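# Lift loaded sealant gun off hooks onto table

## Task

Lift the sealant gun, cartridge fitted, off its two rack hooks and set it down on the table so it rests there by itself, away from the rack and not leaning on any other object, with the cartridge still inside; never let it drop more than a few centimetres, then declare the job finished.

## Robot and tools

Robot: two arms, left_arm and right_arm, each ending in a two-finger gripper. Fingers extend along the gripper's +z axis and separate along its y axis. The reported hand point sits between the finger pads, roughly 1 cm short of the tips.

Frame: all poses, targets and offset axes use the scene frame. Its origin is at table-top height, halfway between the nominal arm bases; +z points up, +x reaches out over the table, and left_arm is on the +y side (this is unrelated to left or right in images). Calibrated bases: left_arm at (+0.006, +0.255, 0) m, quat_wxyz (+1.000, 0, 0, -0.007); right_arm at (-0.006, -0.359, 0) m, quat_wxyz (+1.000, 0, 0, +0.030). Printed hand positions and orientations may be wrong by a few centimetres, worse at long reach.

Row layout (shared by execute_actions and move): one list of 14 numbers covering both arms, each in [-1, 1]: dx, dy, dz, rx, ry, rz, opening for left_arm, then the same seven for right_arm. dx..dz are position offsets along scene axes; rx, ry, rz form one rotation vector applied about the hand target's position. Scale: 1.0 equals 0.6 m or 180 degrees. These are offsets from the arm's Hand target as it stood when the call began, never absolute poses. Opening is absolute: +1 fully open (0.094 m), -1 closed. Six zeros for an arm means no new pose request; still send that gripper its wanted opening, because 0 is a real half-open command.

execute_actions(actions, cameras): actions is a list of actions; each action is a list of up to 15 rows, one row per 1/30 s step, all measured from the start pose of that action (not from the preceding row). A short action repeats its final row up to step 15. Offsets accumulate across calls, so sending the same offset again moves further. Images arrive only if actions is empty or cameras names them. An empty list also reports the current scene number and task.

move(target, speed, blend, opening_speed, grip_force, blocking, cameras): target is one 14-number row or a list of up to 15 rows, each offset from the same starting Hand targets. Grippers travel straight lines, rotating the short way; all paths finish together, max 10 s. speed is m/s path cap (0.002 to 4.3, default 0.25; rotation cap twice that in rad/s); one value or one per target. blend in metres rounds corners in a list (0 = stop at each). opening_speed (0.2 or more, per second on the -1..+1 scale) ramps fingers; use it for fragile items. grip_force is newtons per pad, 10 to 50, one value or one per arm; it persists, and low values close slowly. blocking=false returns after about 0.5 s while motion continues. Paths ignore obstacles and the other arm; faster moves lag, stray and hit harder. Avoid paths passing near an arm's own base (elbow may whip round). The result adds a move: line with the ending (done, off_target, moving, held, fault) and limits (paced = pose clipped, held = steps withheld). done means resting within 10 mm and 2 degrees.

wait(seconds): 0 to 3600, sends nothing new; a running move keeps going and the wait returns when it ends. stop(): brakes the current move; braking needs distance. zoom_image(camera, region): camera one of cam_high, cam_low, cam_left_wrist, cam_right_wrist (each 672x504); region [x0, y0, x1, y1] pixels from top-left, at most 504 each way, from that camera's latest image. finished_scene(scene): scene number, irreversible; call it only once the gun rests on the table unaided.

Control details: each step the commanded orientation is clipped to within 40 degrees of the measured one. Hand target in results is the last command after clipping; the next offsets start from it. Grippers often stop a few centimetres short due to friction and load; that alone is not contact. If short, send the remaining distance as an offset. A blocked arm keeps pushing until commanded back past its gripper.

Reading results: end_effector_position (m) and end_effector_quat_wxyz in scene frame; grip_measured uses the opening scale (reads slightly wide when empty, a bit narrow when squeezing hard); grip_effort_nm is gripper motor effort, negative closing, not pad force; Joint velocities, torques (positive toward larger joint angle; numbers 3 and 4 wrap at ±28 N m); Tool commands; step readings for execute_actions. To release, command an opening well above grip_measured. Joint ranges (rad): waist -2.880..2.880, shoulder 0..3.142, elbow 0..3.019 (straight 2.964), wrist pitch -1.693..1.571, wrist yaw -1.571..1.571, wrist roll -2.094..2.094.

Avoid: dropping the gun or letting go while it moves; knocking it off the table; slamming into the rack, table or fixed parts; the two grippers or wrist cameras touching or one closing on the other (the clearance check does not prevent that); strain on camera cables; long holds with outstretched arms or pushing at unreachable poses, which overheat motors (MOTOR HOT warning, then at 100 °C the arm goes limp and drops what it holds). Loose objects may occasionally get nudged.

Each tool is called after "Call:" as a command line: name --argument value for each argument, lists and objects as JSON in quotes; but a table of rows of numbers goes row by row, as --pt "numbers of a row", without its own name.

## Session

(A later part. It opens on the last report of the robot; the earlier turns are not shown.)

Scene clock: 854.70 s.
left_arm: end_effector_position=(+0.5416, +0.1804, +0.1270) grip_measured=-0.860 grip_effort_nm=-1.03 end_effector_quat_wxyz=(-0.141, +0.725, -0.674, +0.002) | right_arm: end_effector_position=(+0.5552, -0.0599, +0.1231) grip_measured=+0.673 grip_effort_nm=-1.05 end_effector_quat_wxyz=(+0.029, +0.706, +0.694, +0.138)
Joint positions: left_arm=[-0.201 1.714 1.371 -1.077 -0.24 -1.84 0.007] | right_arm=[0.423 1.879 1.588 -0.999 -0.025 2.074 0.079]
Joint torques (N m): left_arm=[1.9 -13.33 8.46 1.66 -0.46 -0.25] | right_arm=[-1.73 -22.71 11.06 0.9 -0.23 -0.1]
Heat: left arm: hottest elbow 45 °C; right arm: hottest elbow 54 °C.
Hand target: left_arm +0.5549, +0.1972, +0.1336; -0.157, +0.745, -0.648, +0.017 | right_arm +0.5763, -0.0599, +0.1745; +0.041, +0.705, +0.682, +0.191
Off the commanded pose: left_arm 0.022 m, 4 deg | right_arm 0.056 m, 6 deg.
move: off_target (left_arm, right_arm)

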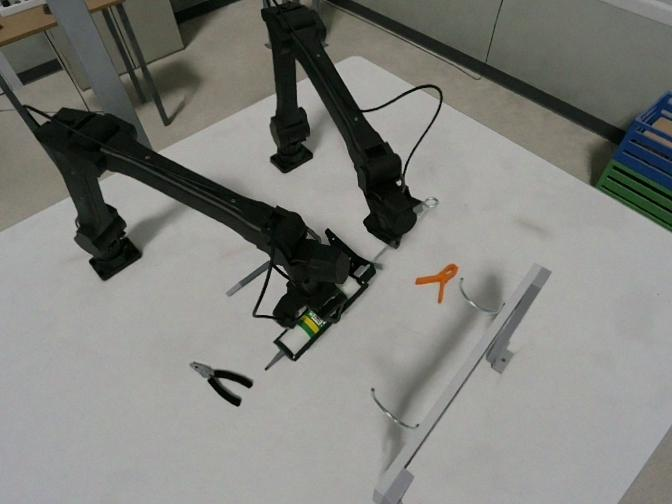

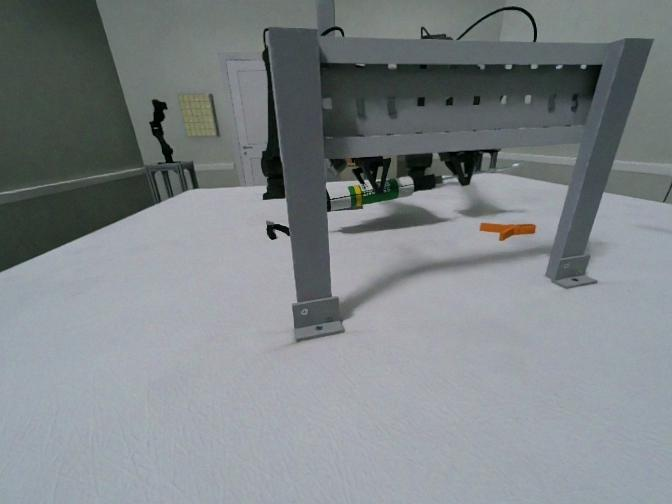

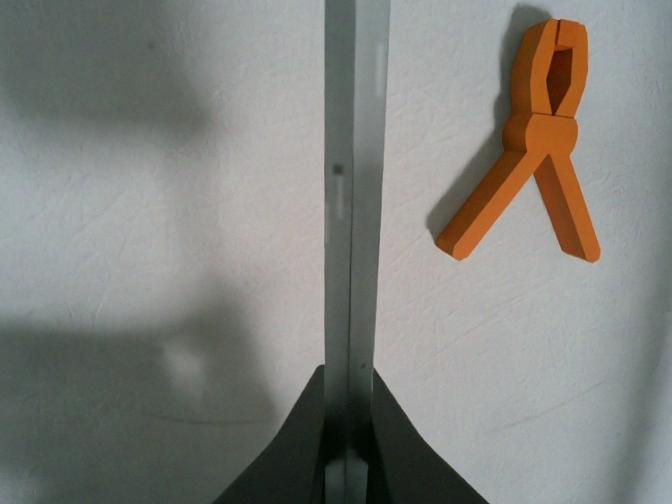

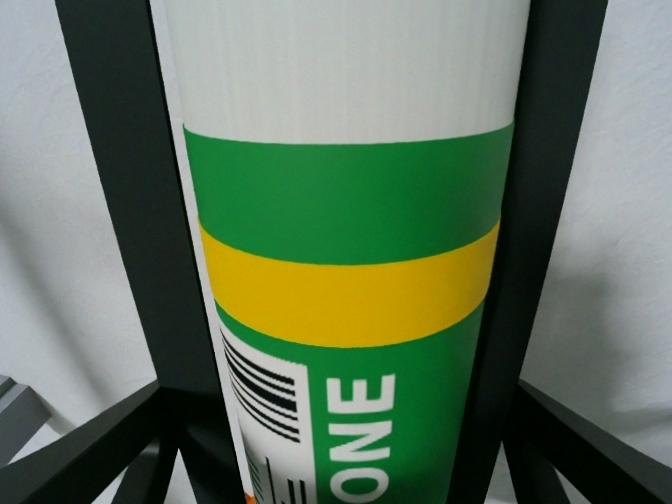

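Call:
zoom_image --camera "cam_low" --region '[240, 110, 560, 260]'

Call:
zoom_image --camera "cam_high" --region '[220, 180, 480, 400]'

Scaled by 1.575 from the camera's image (finer frame: 960x720).

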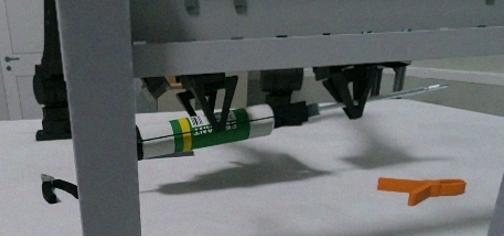

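Scaled by 1.938 from the camera's image (finer frame: 960x720).

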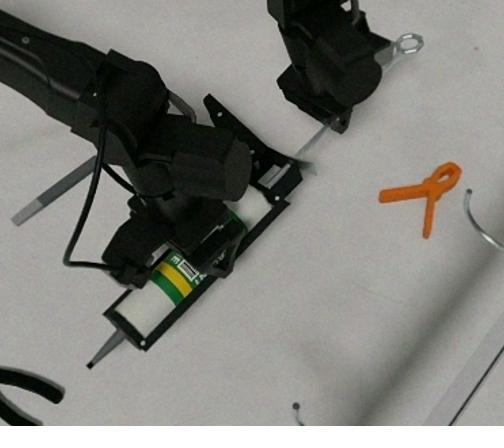

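Call:
move --target '[0,0,-0.092,0,0,0,-1,0,0,-0.092,0,0,0,0.4]' --speed 0.06 --cameras '["cam_high","cam_low"]'

Call:
zoom_image --camera "cam_low" --region '[240, 110, 560, 260]'

Scene clock: 871.33 s.
left_arm: end_effector_position=(+0.5415, +0.1805, +0.0740) grip_measured=-0.860 grip_effort_nm=-1.03 end_effector_quat_wxyz=(-0.140, +0.725, -0.674, +0.005) | right_arm: end_effector_position=(+0.5542, -0.0598, +0.0732) grip_measured=+0.673 grip_effort_nm=-1.05 end_effector_quat_wxyz=(+0.029, +0.704, +0.694, +0.144)
Joint positions: left_arm=[-0.199 1.766 1.291 -0.94 -0.235 -1.838 0.007] | right_arm=[0.423 1.915 1.502 -0.864 -0.028 2.073 0.079]
Joint torques (N m): left_arm=[2.08 -12.34 7.76 1.7 -0.58 -0.23] | right_arm=[-1.67 -22.59 10.29 0.83 -0.1 -0.1]
Heat: left arm: hottest elbow 40 °C; right arm: hottest elbow 47 °C.
Hand target: left_arm +0.5549, +0.1972, +0.0784; -0.157, +0.745, -0.648, +0.017 | right_arm +0.5763, -0.0599, +0.1193; +0.041, +0.705, +0.682, +0.191
Off the commanded pose: left_arm 0.022 m, 4 deg | right_arm 0.051 m, 6 deg.
move: off_target (left_arm, right_arm)

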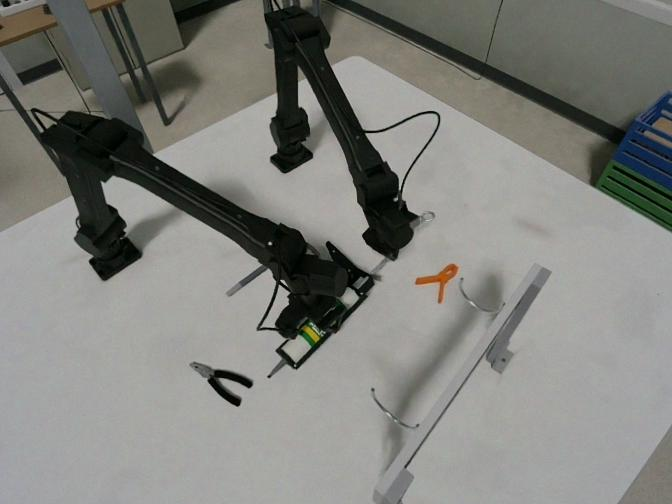

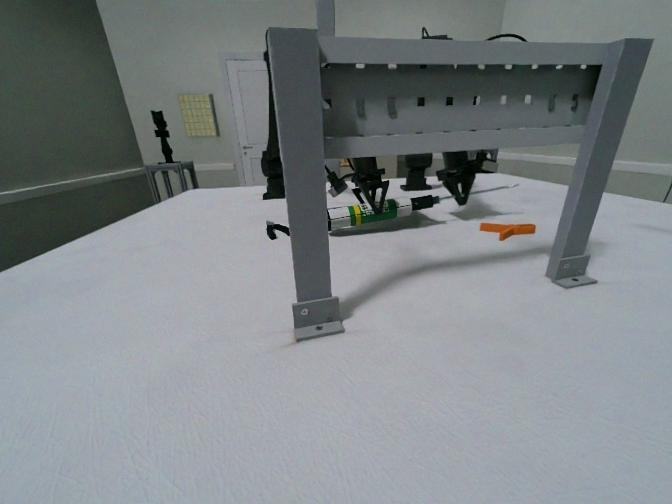

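Scaled by 1.575 from the camera's image (finer frame: 960x720).

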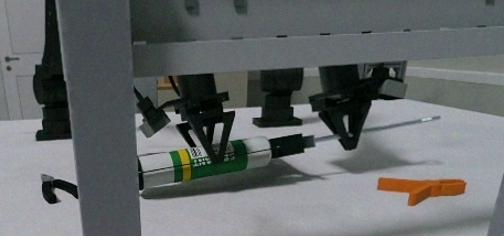

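Call:
move --target '[0,0,-0.05,0,0,0,-1,0,0,-0.033,0,0,0,0.4]' --speed 0.04 --cameras '["cam_high","cam_low"]'

Call:
zoom_image --camera "cam_low" --region '[240, 130, 560, 280]'

Scene clock: 878.37 s.
left_arm: end_effector_position=(+0.5440, +0.1788, +0.0622) grip_measured=-0.860 grip_effort_nm=-1.03 end_effector_quat_wxyz=(-0.145, +0.721, -0.677, +0.015) | right_arm: end_effector_position=(+0.5530, -0.0611, +0.0668) grip_measured=+0.673 grip_effort_nm=-1.05 end_effector_quat_wxyz=(+0.023, +0.707, +0.692, +0.147)
Joint positions: left_arm=[-0.201 1.775 1.266 -0.883 -0.234 -1.827 0.007] | right_arm=[0.419 1.917 1.485 -0.842 -0.042 2.077 0.079]
Joint torques (N m): left_arm=[1.96 -11.69 6.83 2.19 -0.63 -0.37] | right_arm=[-1.61 -21.13 9.57 1.63 0.16 -0.1]
Heat: left arm: hottest elbow 39 °C; right arm: hottest elbow 45 °C.
Hand target: left_arm +0.5549, +0.1972, +0.0484; -0.157, +0.745, -0.648, +0.017 | right_arm +0.5763, -0.0599, +0.0995; +0.041, +0.705, +0.682, +0.191
Off the commanded pose: left_arm 0.025 m, 4 deg | right_arm 0.040 m, 6 deg.
move: off_target (left_arm, right_arm)

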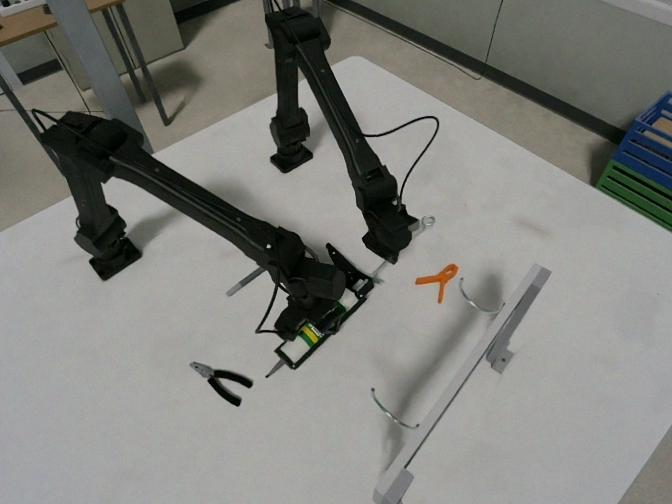

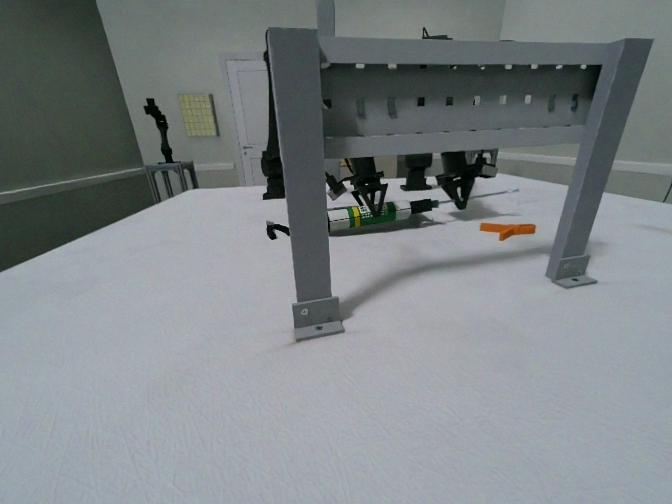

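Scaled by 1.575 from the camera's image (finer frame: 960x720).

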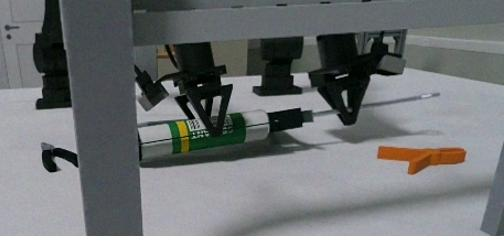

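Call:
zoom_image --camera "cam_high" --region '[220, 200, 450, 400]'

Call:
execute_actions --actions '[]'

Scaled by 2.191 from the camera's image (finer frame: 960x720).

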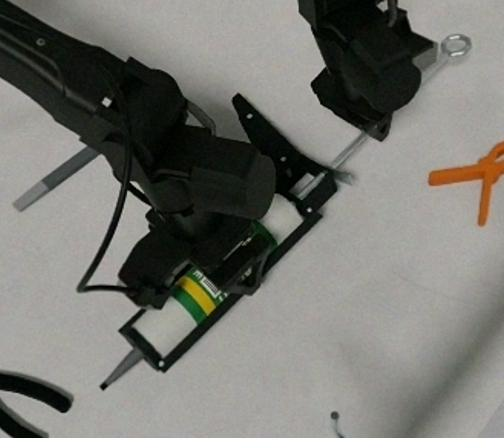

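Scene clock: 889.03 s.
left_arm: end_effector_position=(+0.5440, +0.1788, +0.0622) grip_measured=-0.860 grip_effort_nm=-1.03 end_effector_quat_wxyz=(-0.145, +0.721, -0.677, +0.015) | right_arm: end_effector_position=(+0.5530, -0.0611, +0.0668) grip_measured=+0.673 grip_effort_nm=-1.05 end_effector_quat_wxyz=(+0.023, +0.707, +0.692, +0.147)
Joint positions: left_arm=[-0.201 1.775 1.266 -0.883 -0.234 -1.827 0.007] | right_arm=[0.419 1.917 1.485 -0.842 -0.042 2.077 0.079]
Joint velocities: within noise
Joint torques (N m): left_arm=[1.85 -11.16 6.8 2.04 -0.57 -0.34] | right_arm=[-1.55 -21.07 9.57 1.68 0.15 -0.09]
Heat: left arm: hottest elbow 38 °C; right arm: hottest elbow 43 °C.
Hand target: left_arm +0.5549, +0.1972, +0.0484; -0.157, +0.745, -0.648, +0.017 | right_arm +0.5763, -0.0599, +0.0995; +0.041, +0.705, +0.682, +0.191
Tool commands: left_gripper/opening=-1.0 right_gripper/opening=+0.4
Off the commanded pose: left_arm 0.025 m, 4 deg | right_arm 0.040 m, 6 deg.

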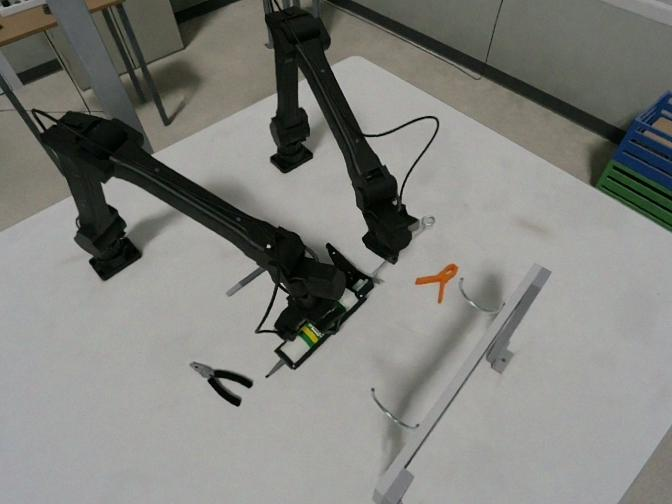

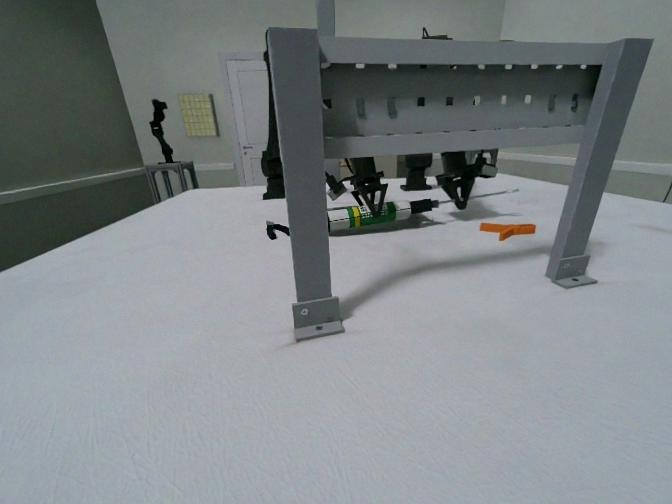

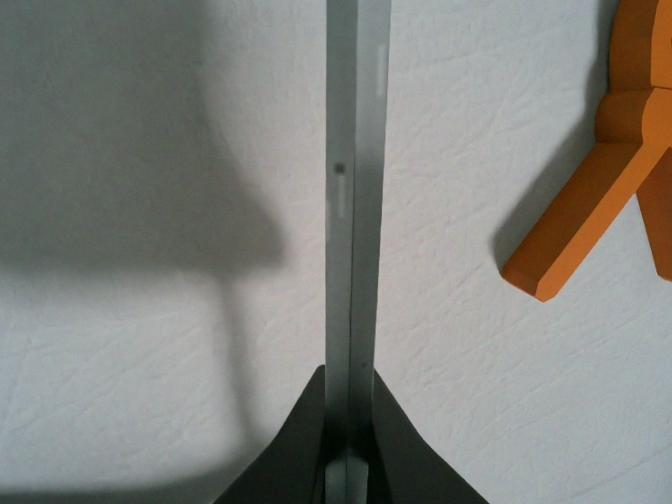

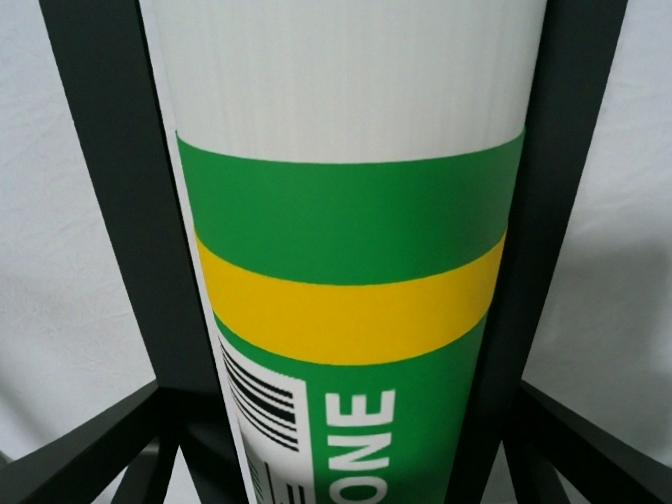

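Call:
move --target '[0,0,-0.06,-0.028,0.03,0,-1,0,0,-0.025,-0.028,0.03,0,0.4]' --speed 0.04 --cameras '["cam_high","cam_low","cam_right_wrist"]'

Call:
zoom_image --camera "cam_low" --region '[240, 130, 560, 280]'

Scene clock: 905.40 s.
left_arm: end_effector_position=(+0.5469, +0.1732, +0.0406) grip_measured=-0.861 grip_effort_nm=-1.03 end_effector_quat_wxyz=(-0.104, +0.711, -0.695, +0.025) | right_arm: end_effector_position=(+0.5477, -0.0669, +0.0536) grip_measured=+0.673 grip_effort_nm=-1.05 end_effector_quat_wxyz=(+0.008, +0.724, +0.684, +0.094)
Joint positions: left_arm=[-0.182 1.819 1.277 -0.871 -0.146 -1.778 0.007] | right_arm=[0.416 1.971 1.551 -0.967 -0.037 2.107 0.079]
Joint torques (N m): left_arm=[2.73 -8.76 8.1 0.94 0.08 -0.68] | right_arm=[-0.56 -19.84 12.07 0.59 1.49 -0.34]
Heat: left arm: hottest elbow 36 °C; right arm: hottest elbow 42 °C.
Hand target: left_arm +0.5549, +0.1972, +0.0124; -0.093, +0.751, -0.654, +0.010 | right_arm +0.5763, -0.0599, +0.0845; +0.040, +0.711, +0.690, +0.127
Off the commanded pose: left_arm 0.038 m, 7 deg | right_arm 0.043 m, 6 deg.
move: off_target (left_arm, right_arm)

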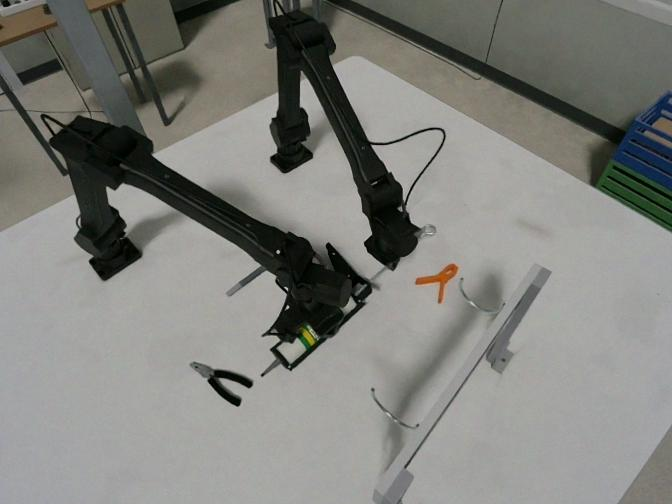

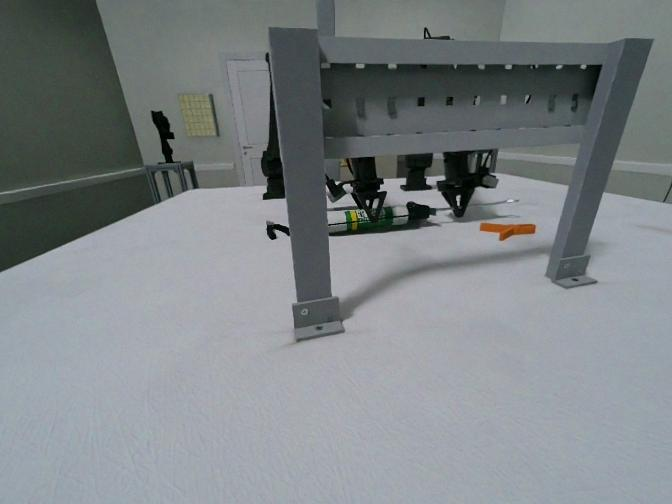

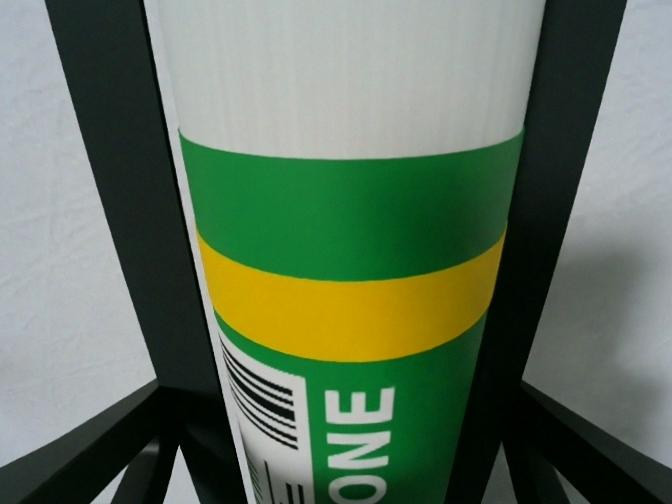

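Scaled by 1.575 from the camera's image (finer frame: 960x720).

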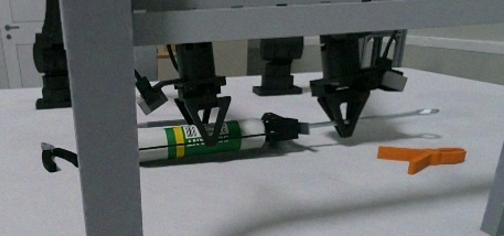

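Call:
move --target '[0,0,-0.02,0,0.0,0,-1,0,0,-0.045,-0.0,0.01,0,0.4]' --speed 0.04 --cameras '["cam_high","cam_low","cam_right_wrist"]'

Call:
zoom_image --camera "cam_low" --region '[300, 160, 540, 260]'

Scene clock: 913.80 s.
left_arm: end_effector_position=(+0.5475, +0.1740, +0.0351) grip_measured=-0.861 grip_effort_nm=-1.03 end_effector_quat_wxyz=(-0.101, +0.712, -0.694, +0.024) | right_arm: end_effector_position=(+0.5491, -0.0664, +0.0500) grip_measured=+0.673 grip_effort_nm=-1.05 end_effector_quat_wxyz=(+0.005, +0.724, +0.684, +0.091)
Joint positions: left_arm=[-0.179 1.83 1.277 -0.865 -0.142 -1.778 0.007] | right_arm=[0.414 1.981 1.559 -0.97 -0.042 2.105 0.079]
Joint torques (N m): left_arm=[3.31 -8.76 7.24 1.58 -0.12 -0.69] | right_arm=[-0.97 -17.14 11.29 1.29 1.09 -0.33]
Heat: left arm: hottest elbow 35 °C; right arm: hottest elbow 42 °C.
Hand target: left_arm +0.5549, +0.1972, +0.0004; -0.093, +0.751, -0.654, +0.010 | right_arm +0.5763, -0.0599, +0.0575; +0.029, +0.713, +0.691, +0.116
Off the commanded pose: left_arm 0.042 m, 7 deg | right_arm 0.029 m, 4 deg.
move: off_target (left_arm, right_arm)

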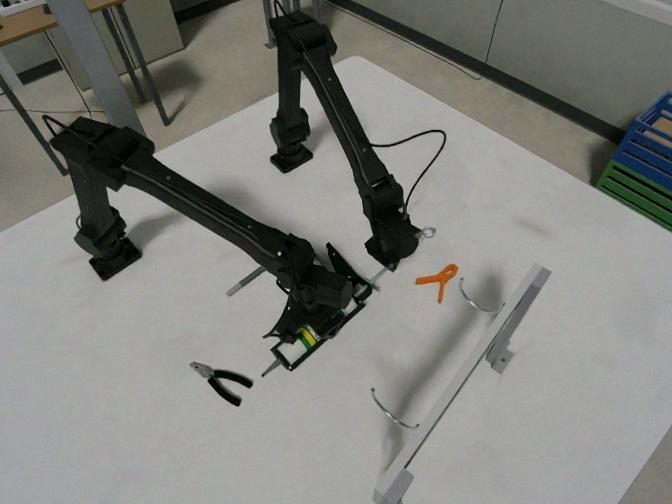

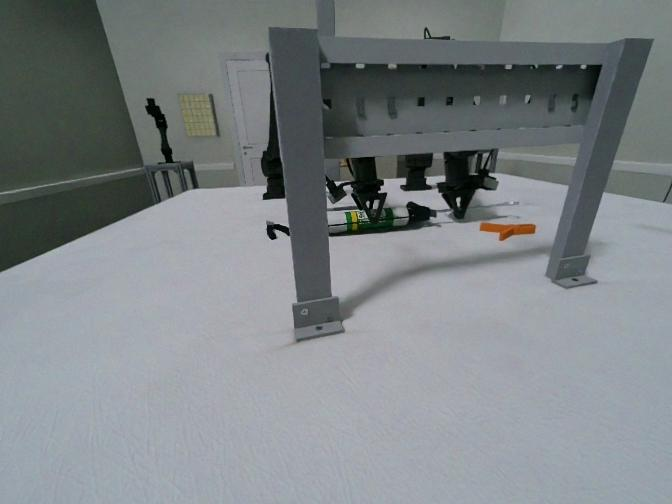

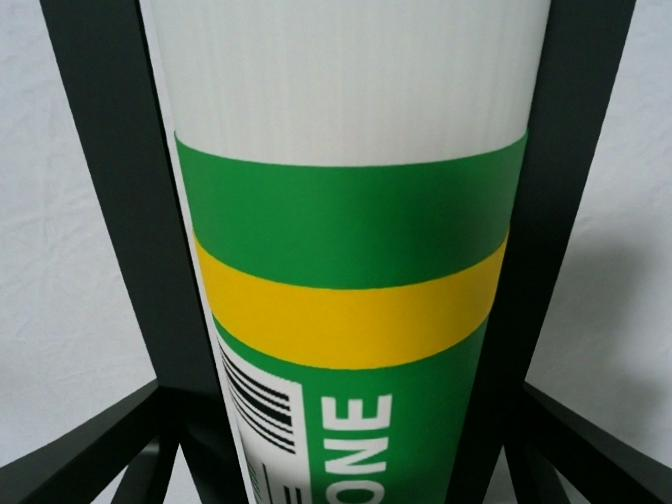

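Scaled by 2.100 from the camera's image (finer frame: 960x720).

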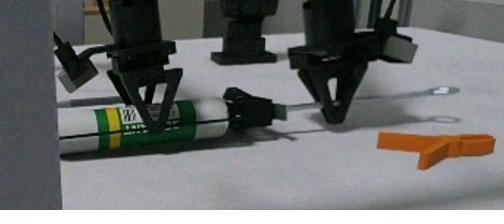

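Call:
move --target '[0,-0.02,-0.01,0,0.0,0,-1,0,0,-0.04,-0.0,0.0,0,0.4]' --speed 0.04 --cameras '["cam_low","cam_right_wrist"]'

Call:
zoom_image --camera "cam_low" --region '[300, 160, 540, 260]'

Scene clock: 923.87 s.
left_arm: end_effector_position=(+0.5496, +0.1741, +0.0229) grip_measured=-0.861 grip_effort_nm=-1.03 end_effector_quat_wxyz=(-0.100, +0.712, -0.695, +0.021) | right_arm: end_effector_position=(+0.5510, -0.0651, +0.0432) grip_measured=+0.673 grip_effort_nm=-1.05 end_effector_quat_wxyz=(+0.004, +0.722, +0.686, +0.092)
Joint positions: left_arm=[-0.179 1.855 1.277 -0.847 -0.145 -1.778 0.007] | right_arm=[0.414 1.994 1.559 -0.956 -0.043 2.1 0.079]
Joint torques (N m): left_arm=[0.44 -9.35 7.42 1.21 -0.05 -0.88] | right_arm=[-1.03 -16.09 9.26 2.62 1.12 -0.29]
Heat: left arm: hottest elbow 34 °C; right arm: hottest elbow 41 °C.
Hand target: left_arm +0.5549, +0.1852, -0.0056; -0.093, +0.751, -0.654, +0.010 | right_arm +0.5763, -0.0599, +0.0335; +0.029, +0.713, +0.691, +0.116
Off the commanded pose: left_arm 0.031 m, 7 deg | right_arm 0.028 m, 4 deg.
move: off_target (left_arm, right_arm)

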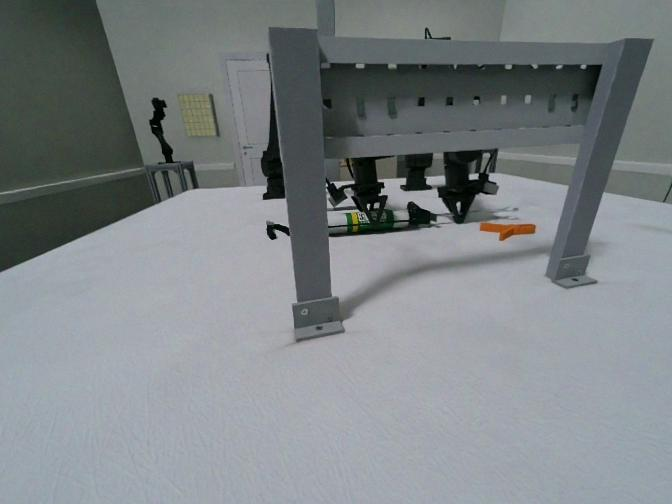

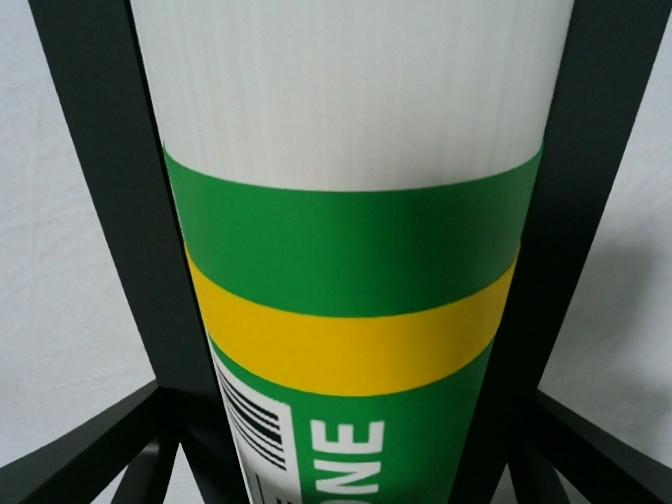

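Scaled by 2.100 from the camera's image (finer frame: 960x720).

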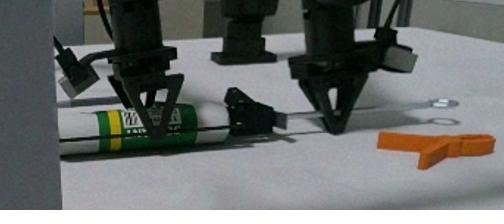

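Call:
move --target '[0,0,0.02,0,0.0,0,-0.3,0,0,-0.01,-0.0,0.0,0,0.4]' --speed 0.04 --opening_speed 0.4 --cameras '["cam_low","cam_right_wrist","cam_left_wrist"]'

Call:
zoom_image --camera "cam_low" --region '[300, 160, 540, 260]'

Scene clock: 937.23 s.
left_arm: end_effector_position=(+0.5564, +0.1765, +0.0266) grip_measured=-0.302 grip_effort_nm=0.11 end_effector_quat_wxyz=(-0.105, +0.740, -0.664, +0.032) | right_arm: end_effector_position=(+0.5518, -0.0649, +0.0433) grip_measured=+0.673 grip_effort_nm=-1.05 end_effector_quat_wxyz=(+0.006, +0.721, +0.686, +0.094)
Joint positions: left_arm=[-0.173 1.855 1.286 -0.837 -0.146 -1.853 0.033] | right_arm=[0.414 1.994 1.559 -0.953 -0.042 2.099 0.079]
Joint torques (N m): left_arm=[0.97 -9.93 7.75 0.61 -0.03 -0.17] | right_arm=[-1.08 -15.44 8.73 2.95 1.08 -0.28]
Heat: left arm: hottest elbow 34 °C; right arm: hottest elbow 40 °C.
Hand target: left_arm +0.5549, +0.1852, +0.0064; -0.093, +0.751, -0.654, +0.010 | right_arm +0.5763, -0.0599, +0.0275; +0.029, +0.713, +0.691, +0.116
Off the commanded pose: left_arm 0.022 m, 3 deg | right_arm 0.030 m, 4 deg.
move: off_target (left_arm, right_arm)
Images, in order (width x height): cam_low 672x504, cam_left_wrist 672x504, cam_right_wrist 672x504.

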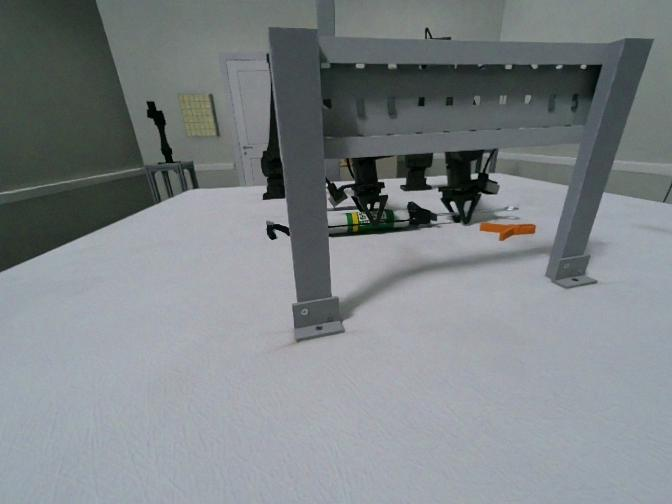

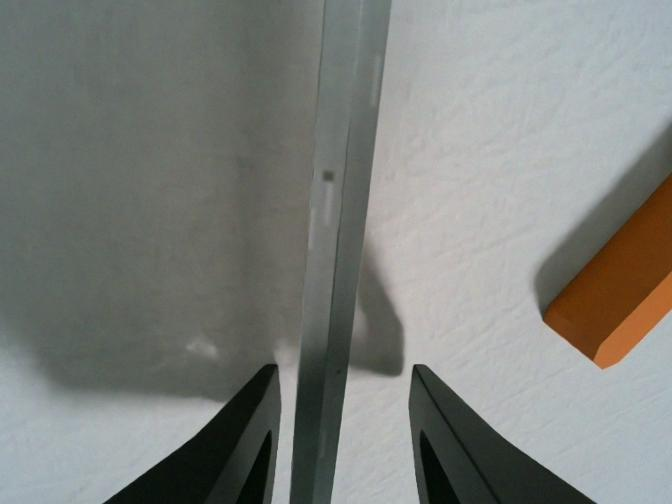

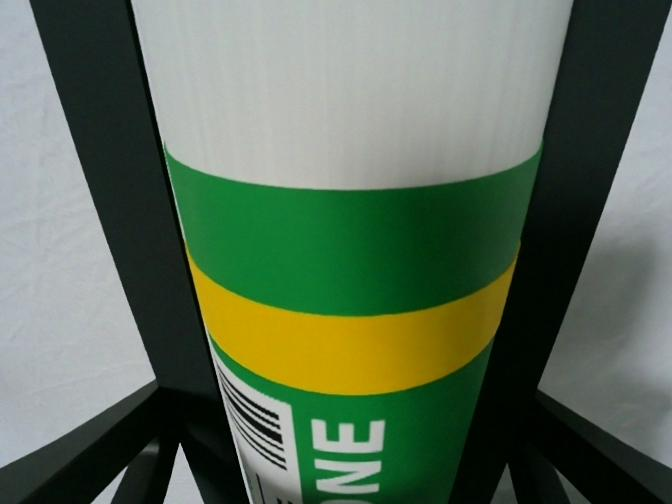

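Scaled by 2.100 from the camera's image (finer frame: 960x720).

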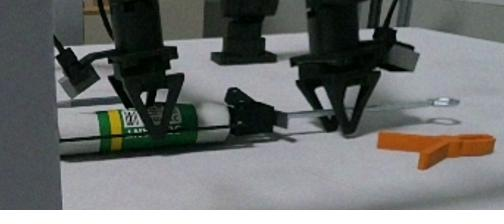

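Call:
move --target '[0,0,0.3,0,0.0,0,-0.3,0,0,-0.012,-0.0,0.0,0,0.4]' --speed 0.12 --cameras '["cam_high","cam_low","cam_right_wrist","cam_left_wrist"]'

Call:
zoom_image --camera "cam_low" --region '[300, 160, 540, 260]'

Scene clock: 950.43 s.
left_arm: end_effector_position=(+0.5371, +0.1824, +0.1567) grip_measured=-0.301 grip_effort_nm=0.06 end_effector_quat_wxyz=(-0.075, +0.741, -0.667, -0.015) | right_arm: end_effector_position=(+0.5537, -0.0621, +0.0439) grip_measured=+0.673 grip_effort_nm=-1.05 end_effector_quat_wxyz=(+0.009, +0.716, +0.691, +0.099)
Joint positions: left_arm=[-0.168 1.737 1.498 -1.279 -0.145 -1.853 0.033] | right_arm=[0.417 1.994 1.559 -0.941 -0.04 2.087 0.079]
Joint torques (N m): left_arm=[-0.15 -14.86 12.16 0.24 -0.07 -0.14] | right_arm=[-0.97 -14.97 8.12 3.02 0.98 -0.24]
Heat: left arm: hottest elbow 33 °C; right arm: hottest elbow 38 °C.
Hand target: left_arm +0.5549, +0.1852, +0.1864; -0.093, +0.751, -0.654, +0.010 | right_arm +0.5763, -0.0599, +0.0203; +0.029, +0.713, +0.691, +0.116
Off the commanded pose: left_arm 0.035 m, 4 deg | right_arm 0.033 m, 3 deg.
move: off_target (left_arm, right_arm)

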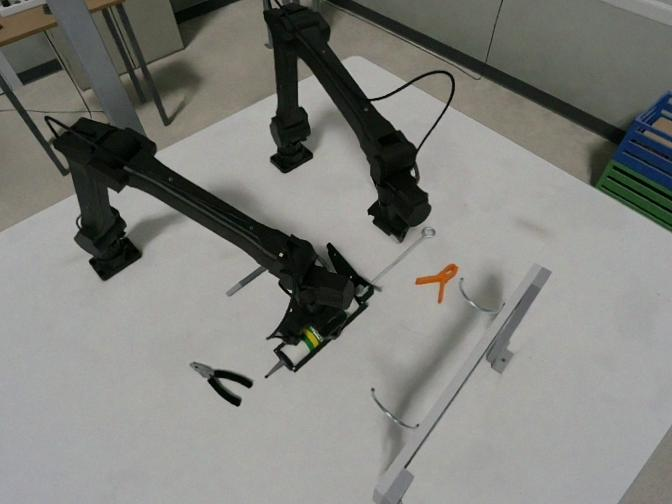

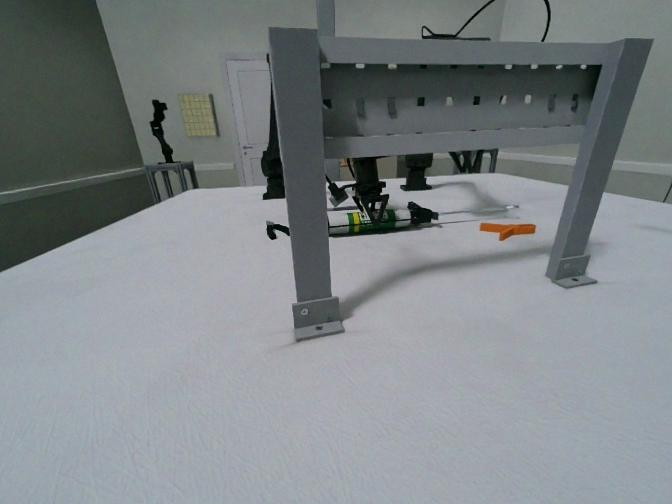

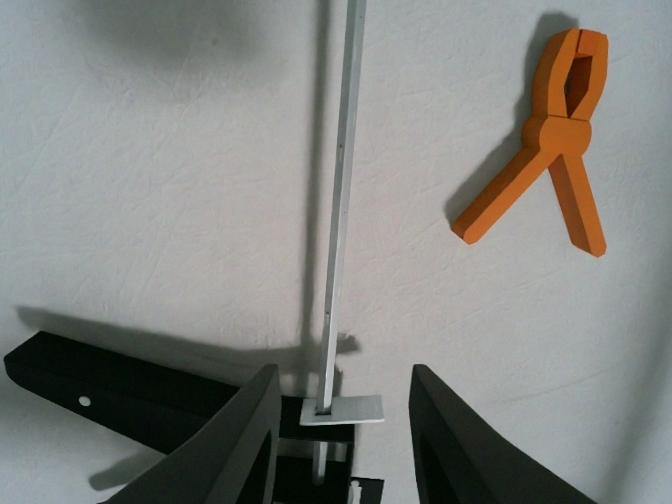

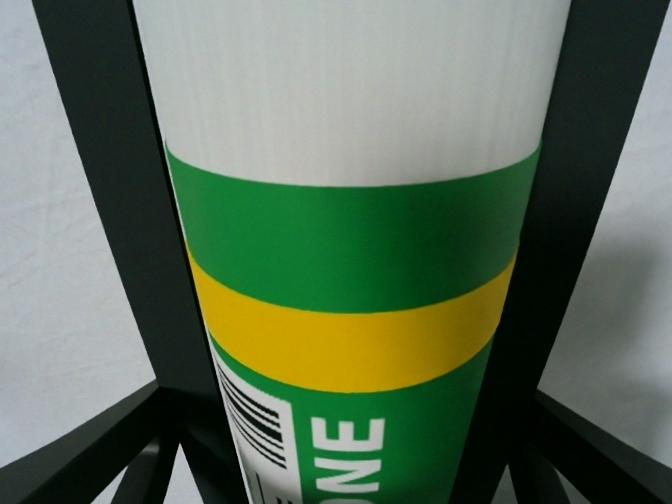

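Scaled by 2.100 from the camera's image (finer frame: 960x720).

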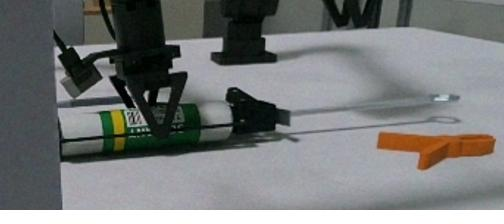

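Call:
move --target '[0,0,0,0,0.0,0,-0.3,0,0,0.02,-0.0,0.0,0,1]' --speed 0.05 --opening_speed 0.3 --cameras '["cam_high","cam_low","cam_right_wrist","cam_left_wrist"]'

Call:
zoom_image --camera "cam_low" --region '[300, 160, 540, 260]'

Scene clock: 962.27 s.
left_arm: end_effector_position=(+0.5371, +0.1824, +0.1567) grip_measured=-0.301 grip_effort_nm=0.06 end_effector_quat_wxyz=(-0.075, +0.741, -0.667, -0.015) | right_arm: end_effector_position=(+0.5646, -0.0612, +0.0326) grip_measured=+0.998 grip_effort_nm=0.11 end_effector_quat_wxyz=(+0.021, +0.718, +0.687, +0.109)
Joint positions: left_arm=[-0.168 1.737 1.498 -1.279 -0.145 -1.853 0.033] | right_arm=[0.416 2.017 1.56 -0.893 -0.022 2.093 0.094]
Joint torques (N m): left_arm=[0.03 -14.51 12 -0.01 -0.05 -0.16] | right_arm=[-0.91 -18.02 9.29 0.59 0.23 -0.22]
Heat: left arm: hottest elbow 33 °C; right arm: hottest elbow 37 °C.
Hand target: left_arm +0.5549, +0.1852, +0.1864; -0.093, +0.751, -0.654, +0.010 | right_arm +0.5763, -0.0599, +0.0323; +0.029, +0.713, +0.691, +0.116
Off the commanded pose: left_arm 0.035 m, 4 deg | right_arm 0.012 m, 1 deg.
move: off_target (right_arm)

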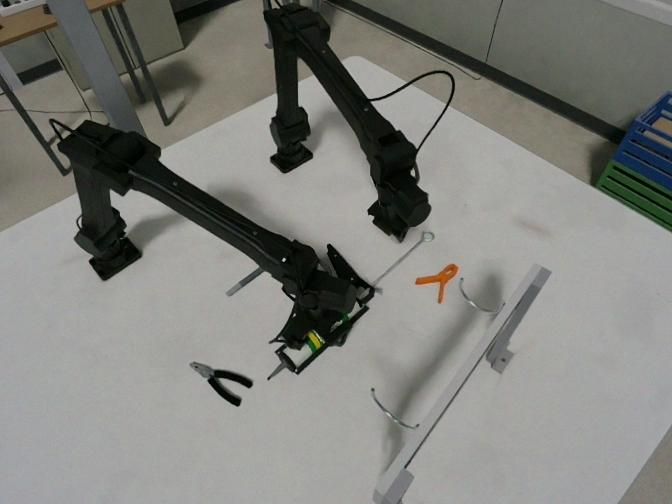

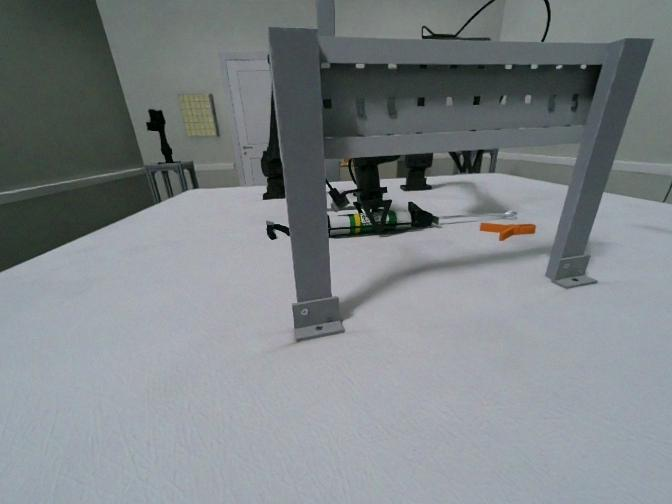

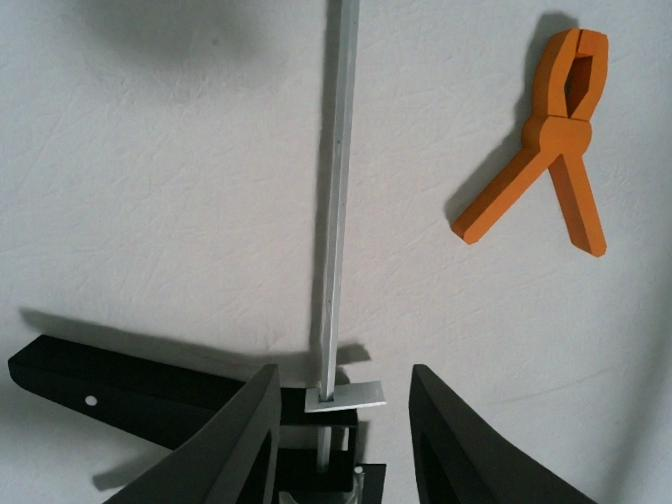

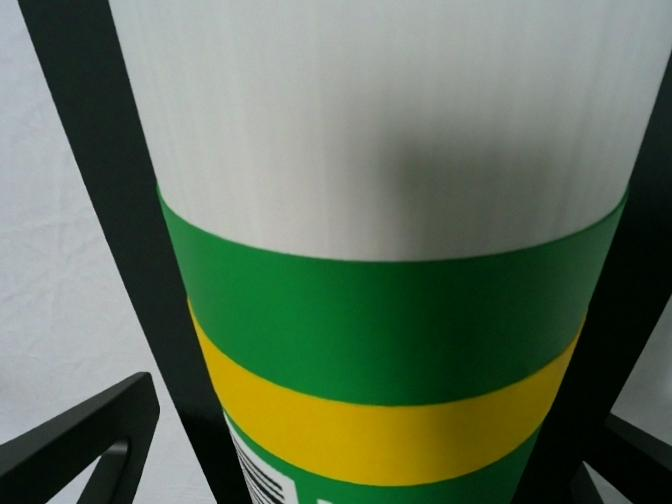

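Scaled by 2.100 from the camera's image (finer frame: 960x720).

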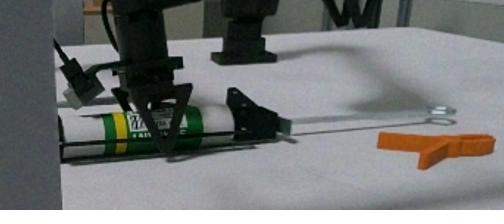

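Call:
move --pt "0 0 0 0 0.0 0 -0.3 -0.012 -0.003 0.03 0 0.0 0 1" --pt "0 0 0 0 0.0 0 -0.3 -0.045 -0.027 0.22 0 0.0 0 1" --speed 0.05 --blend 0.005 --cameras '["cam_high","cam_low","cam_right_wrist","cam_left_wrist"]'

Call:
zoom_image --camera "cam_low" --region '[300, 160, 540, 260]'

Scene clock: 982.37 s.
left_arm: end_effector_position=(+0.5371, +0.1824, +0.1567) grip_measured=-0.301 grip_effort_nm=0.06 end_effector_quat_wxyz=(-0.075, +0.741, -0.667, -0.015) | right_arm: end_effector_position=(+0.5279, -0.0804, +0.1193) grip_measured=+0.998 grip_effort_nm=0.09 end_effector_quat_wxyz=(+0.012, +0.721, +0.689, +0.075)
Joint positions: left_arm=[-0.168 1.737 1.498 -1.279 -0.145 -1.853 0.033] | right_arm=[0.416 1.871 1.585 -1.134 -0.02 2.093 0.094]
Joint torques (N m): left_arm=[0.26 -14.21 12.12 0.17 -0.08 -0.11] | right_arm=[-1.2 -20.95 12.59 -0.12 0.16 -0.25]
Heat: left arm: hottest elbow 34 °C; right arm: hottest elbow 35 °C.
Hand target: left_arm +0.5549, +0.1852, +0.1864; -0.093, +0.751, -0.654, +0.010 | right_arm +0.5493, -0.0761, +0.1643; +0.029, +0.713, +0.691, +0.116
Off the commanded pose: left_arm 0.035 m, 4 deg | right_arm 0.050 m, 5 deg.
move: off_target (right_arm)

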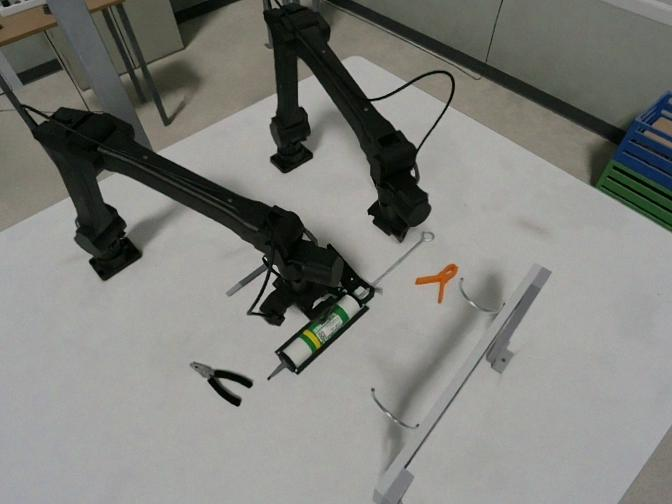

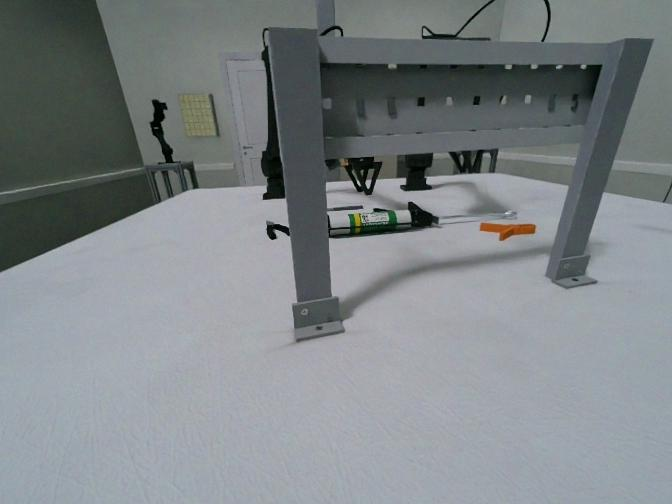

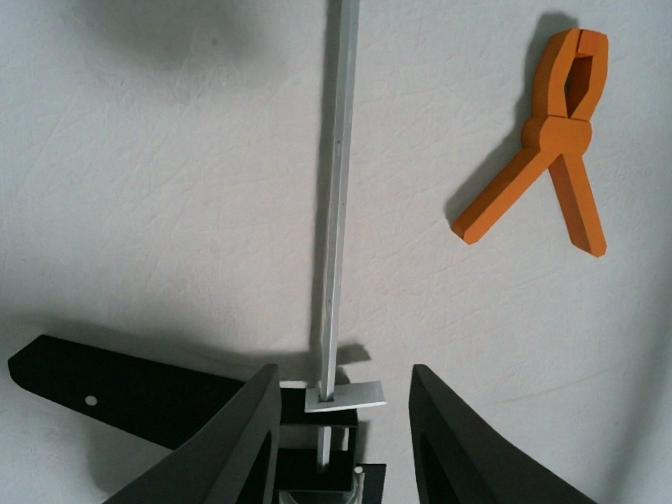

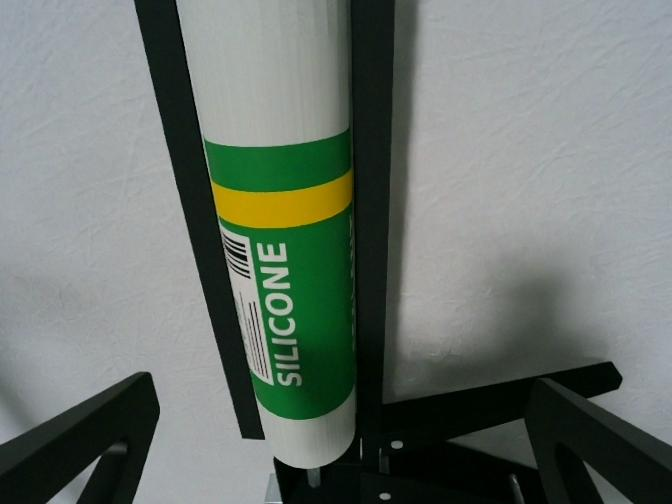

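Scaled by 2.100 from the camera's image (finer frame: 960x720).

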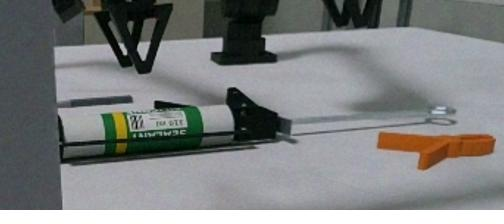

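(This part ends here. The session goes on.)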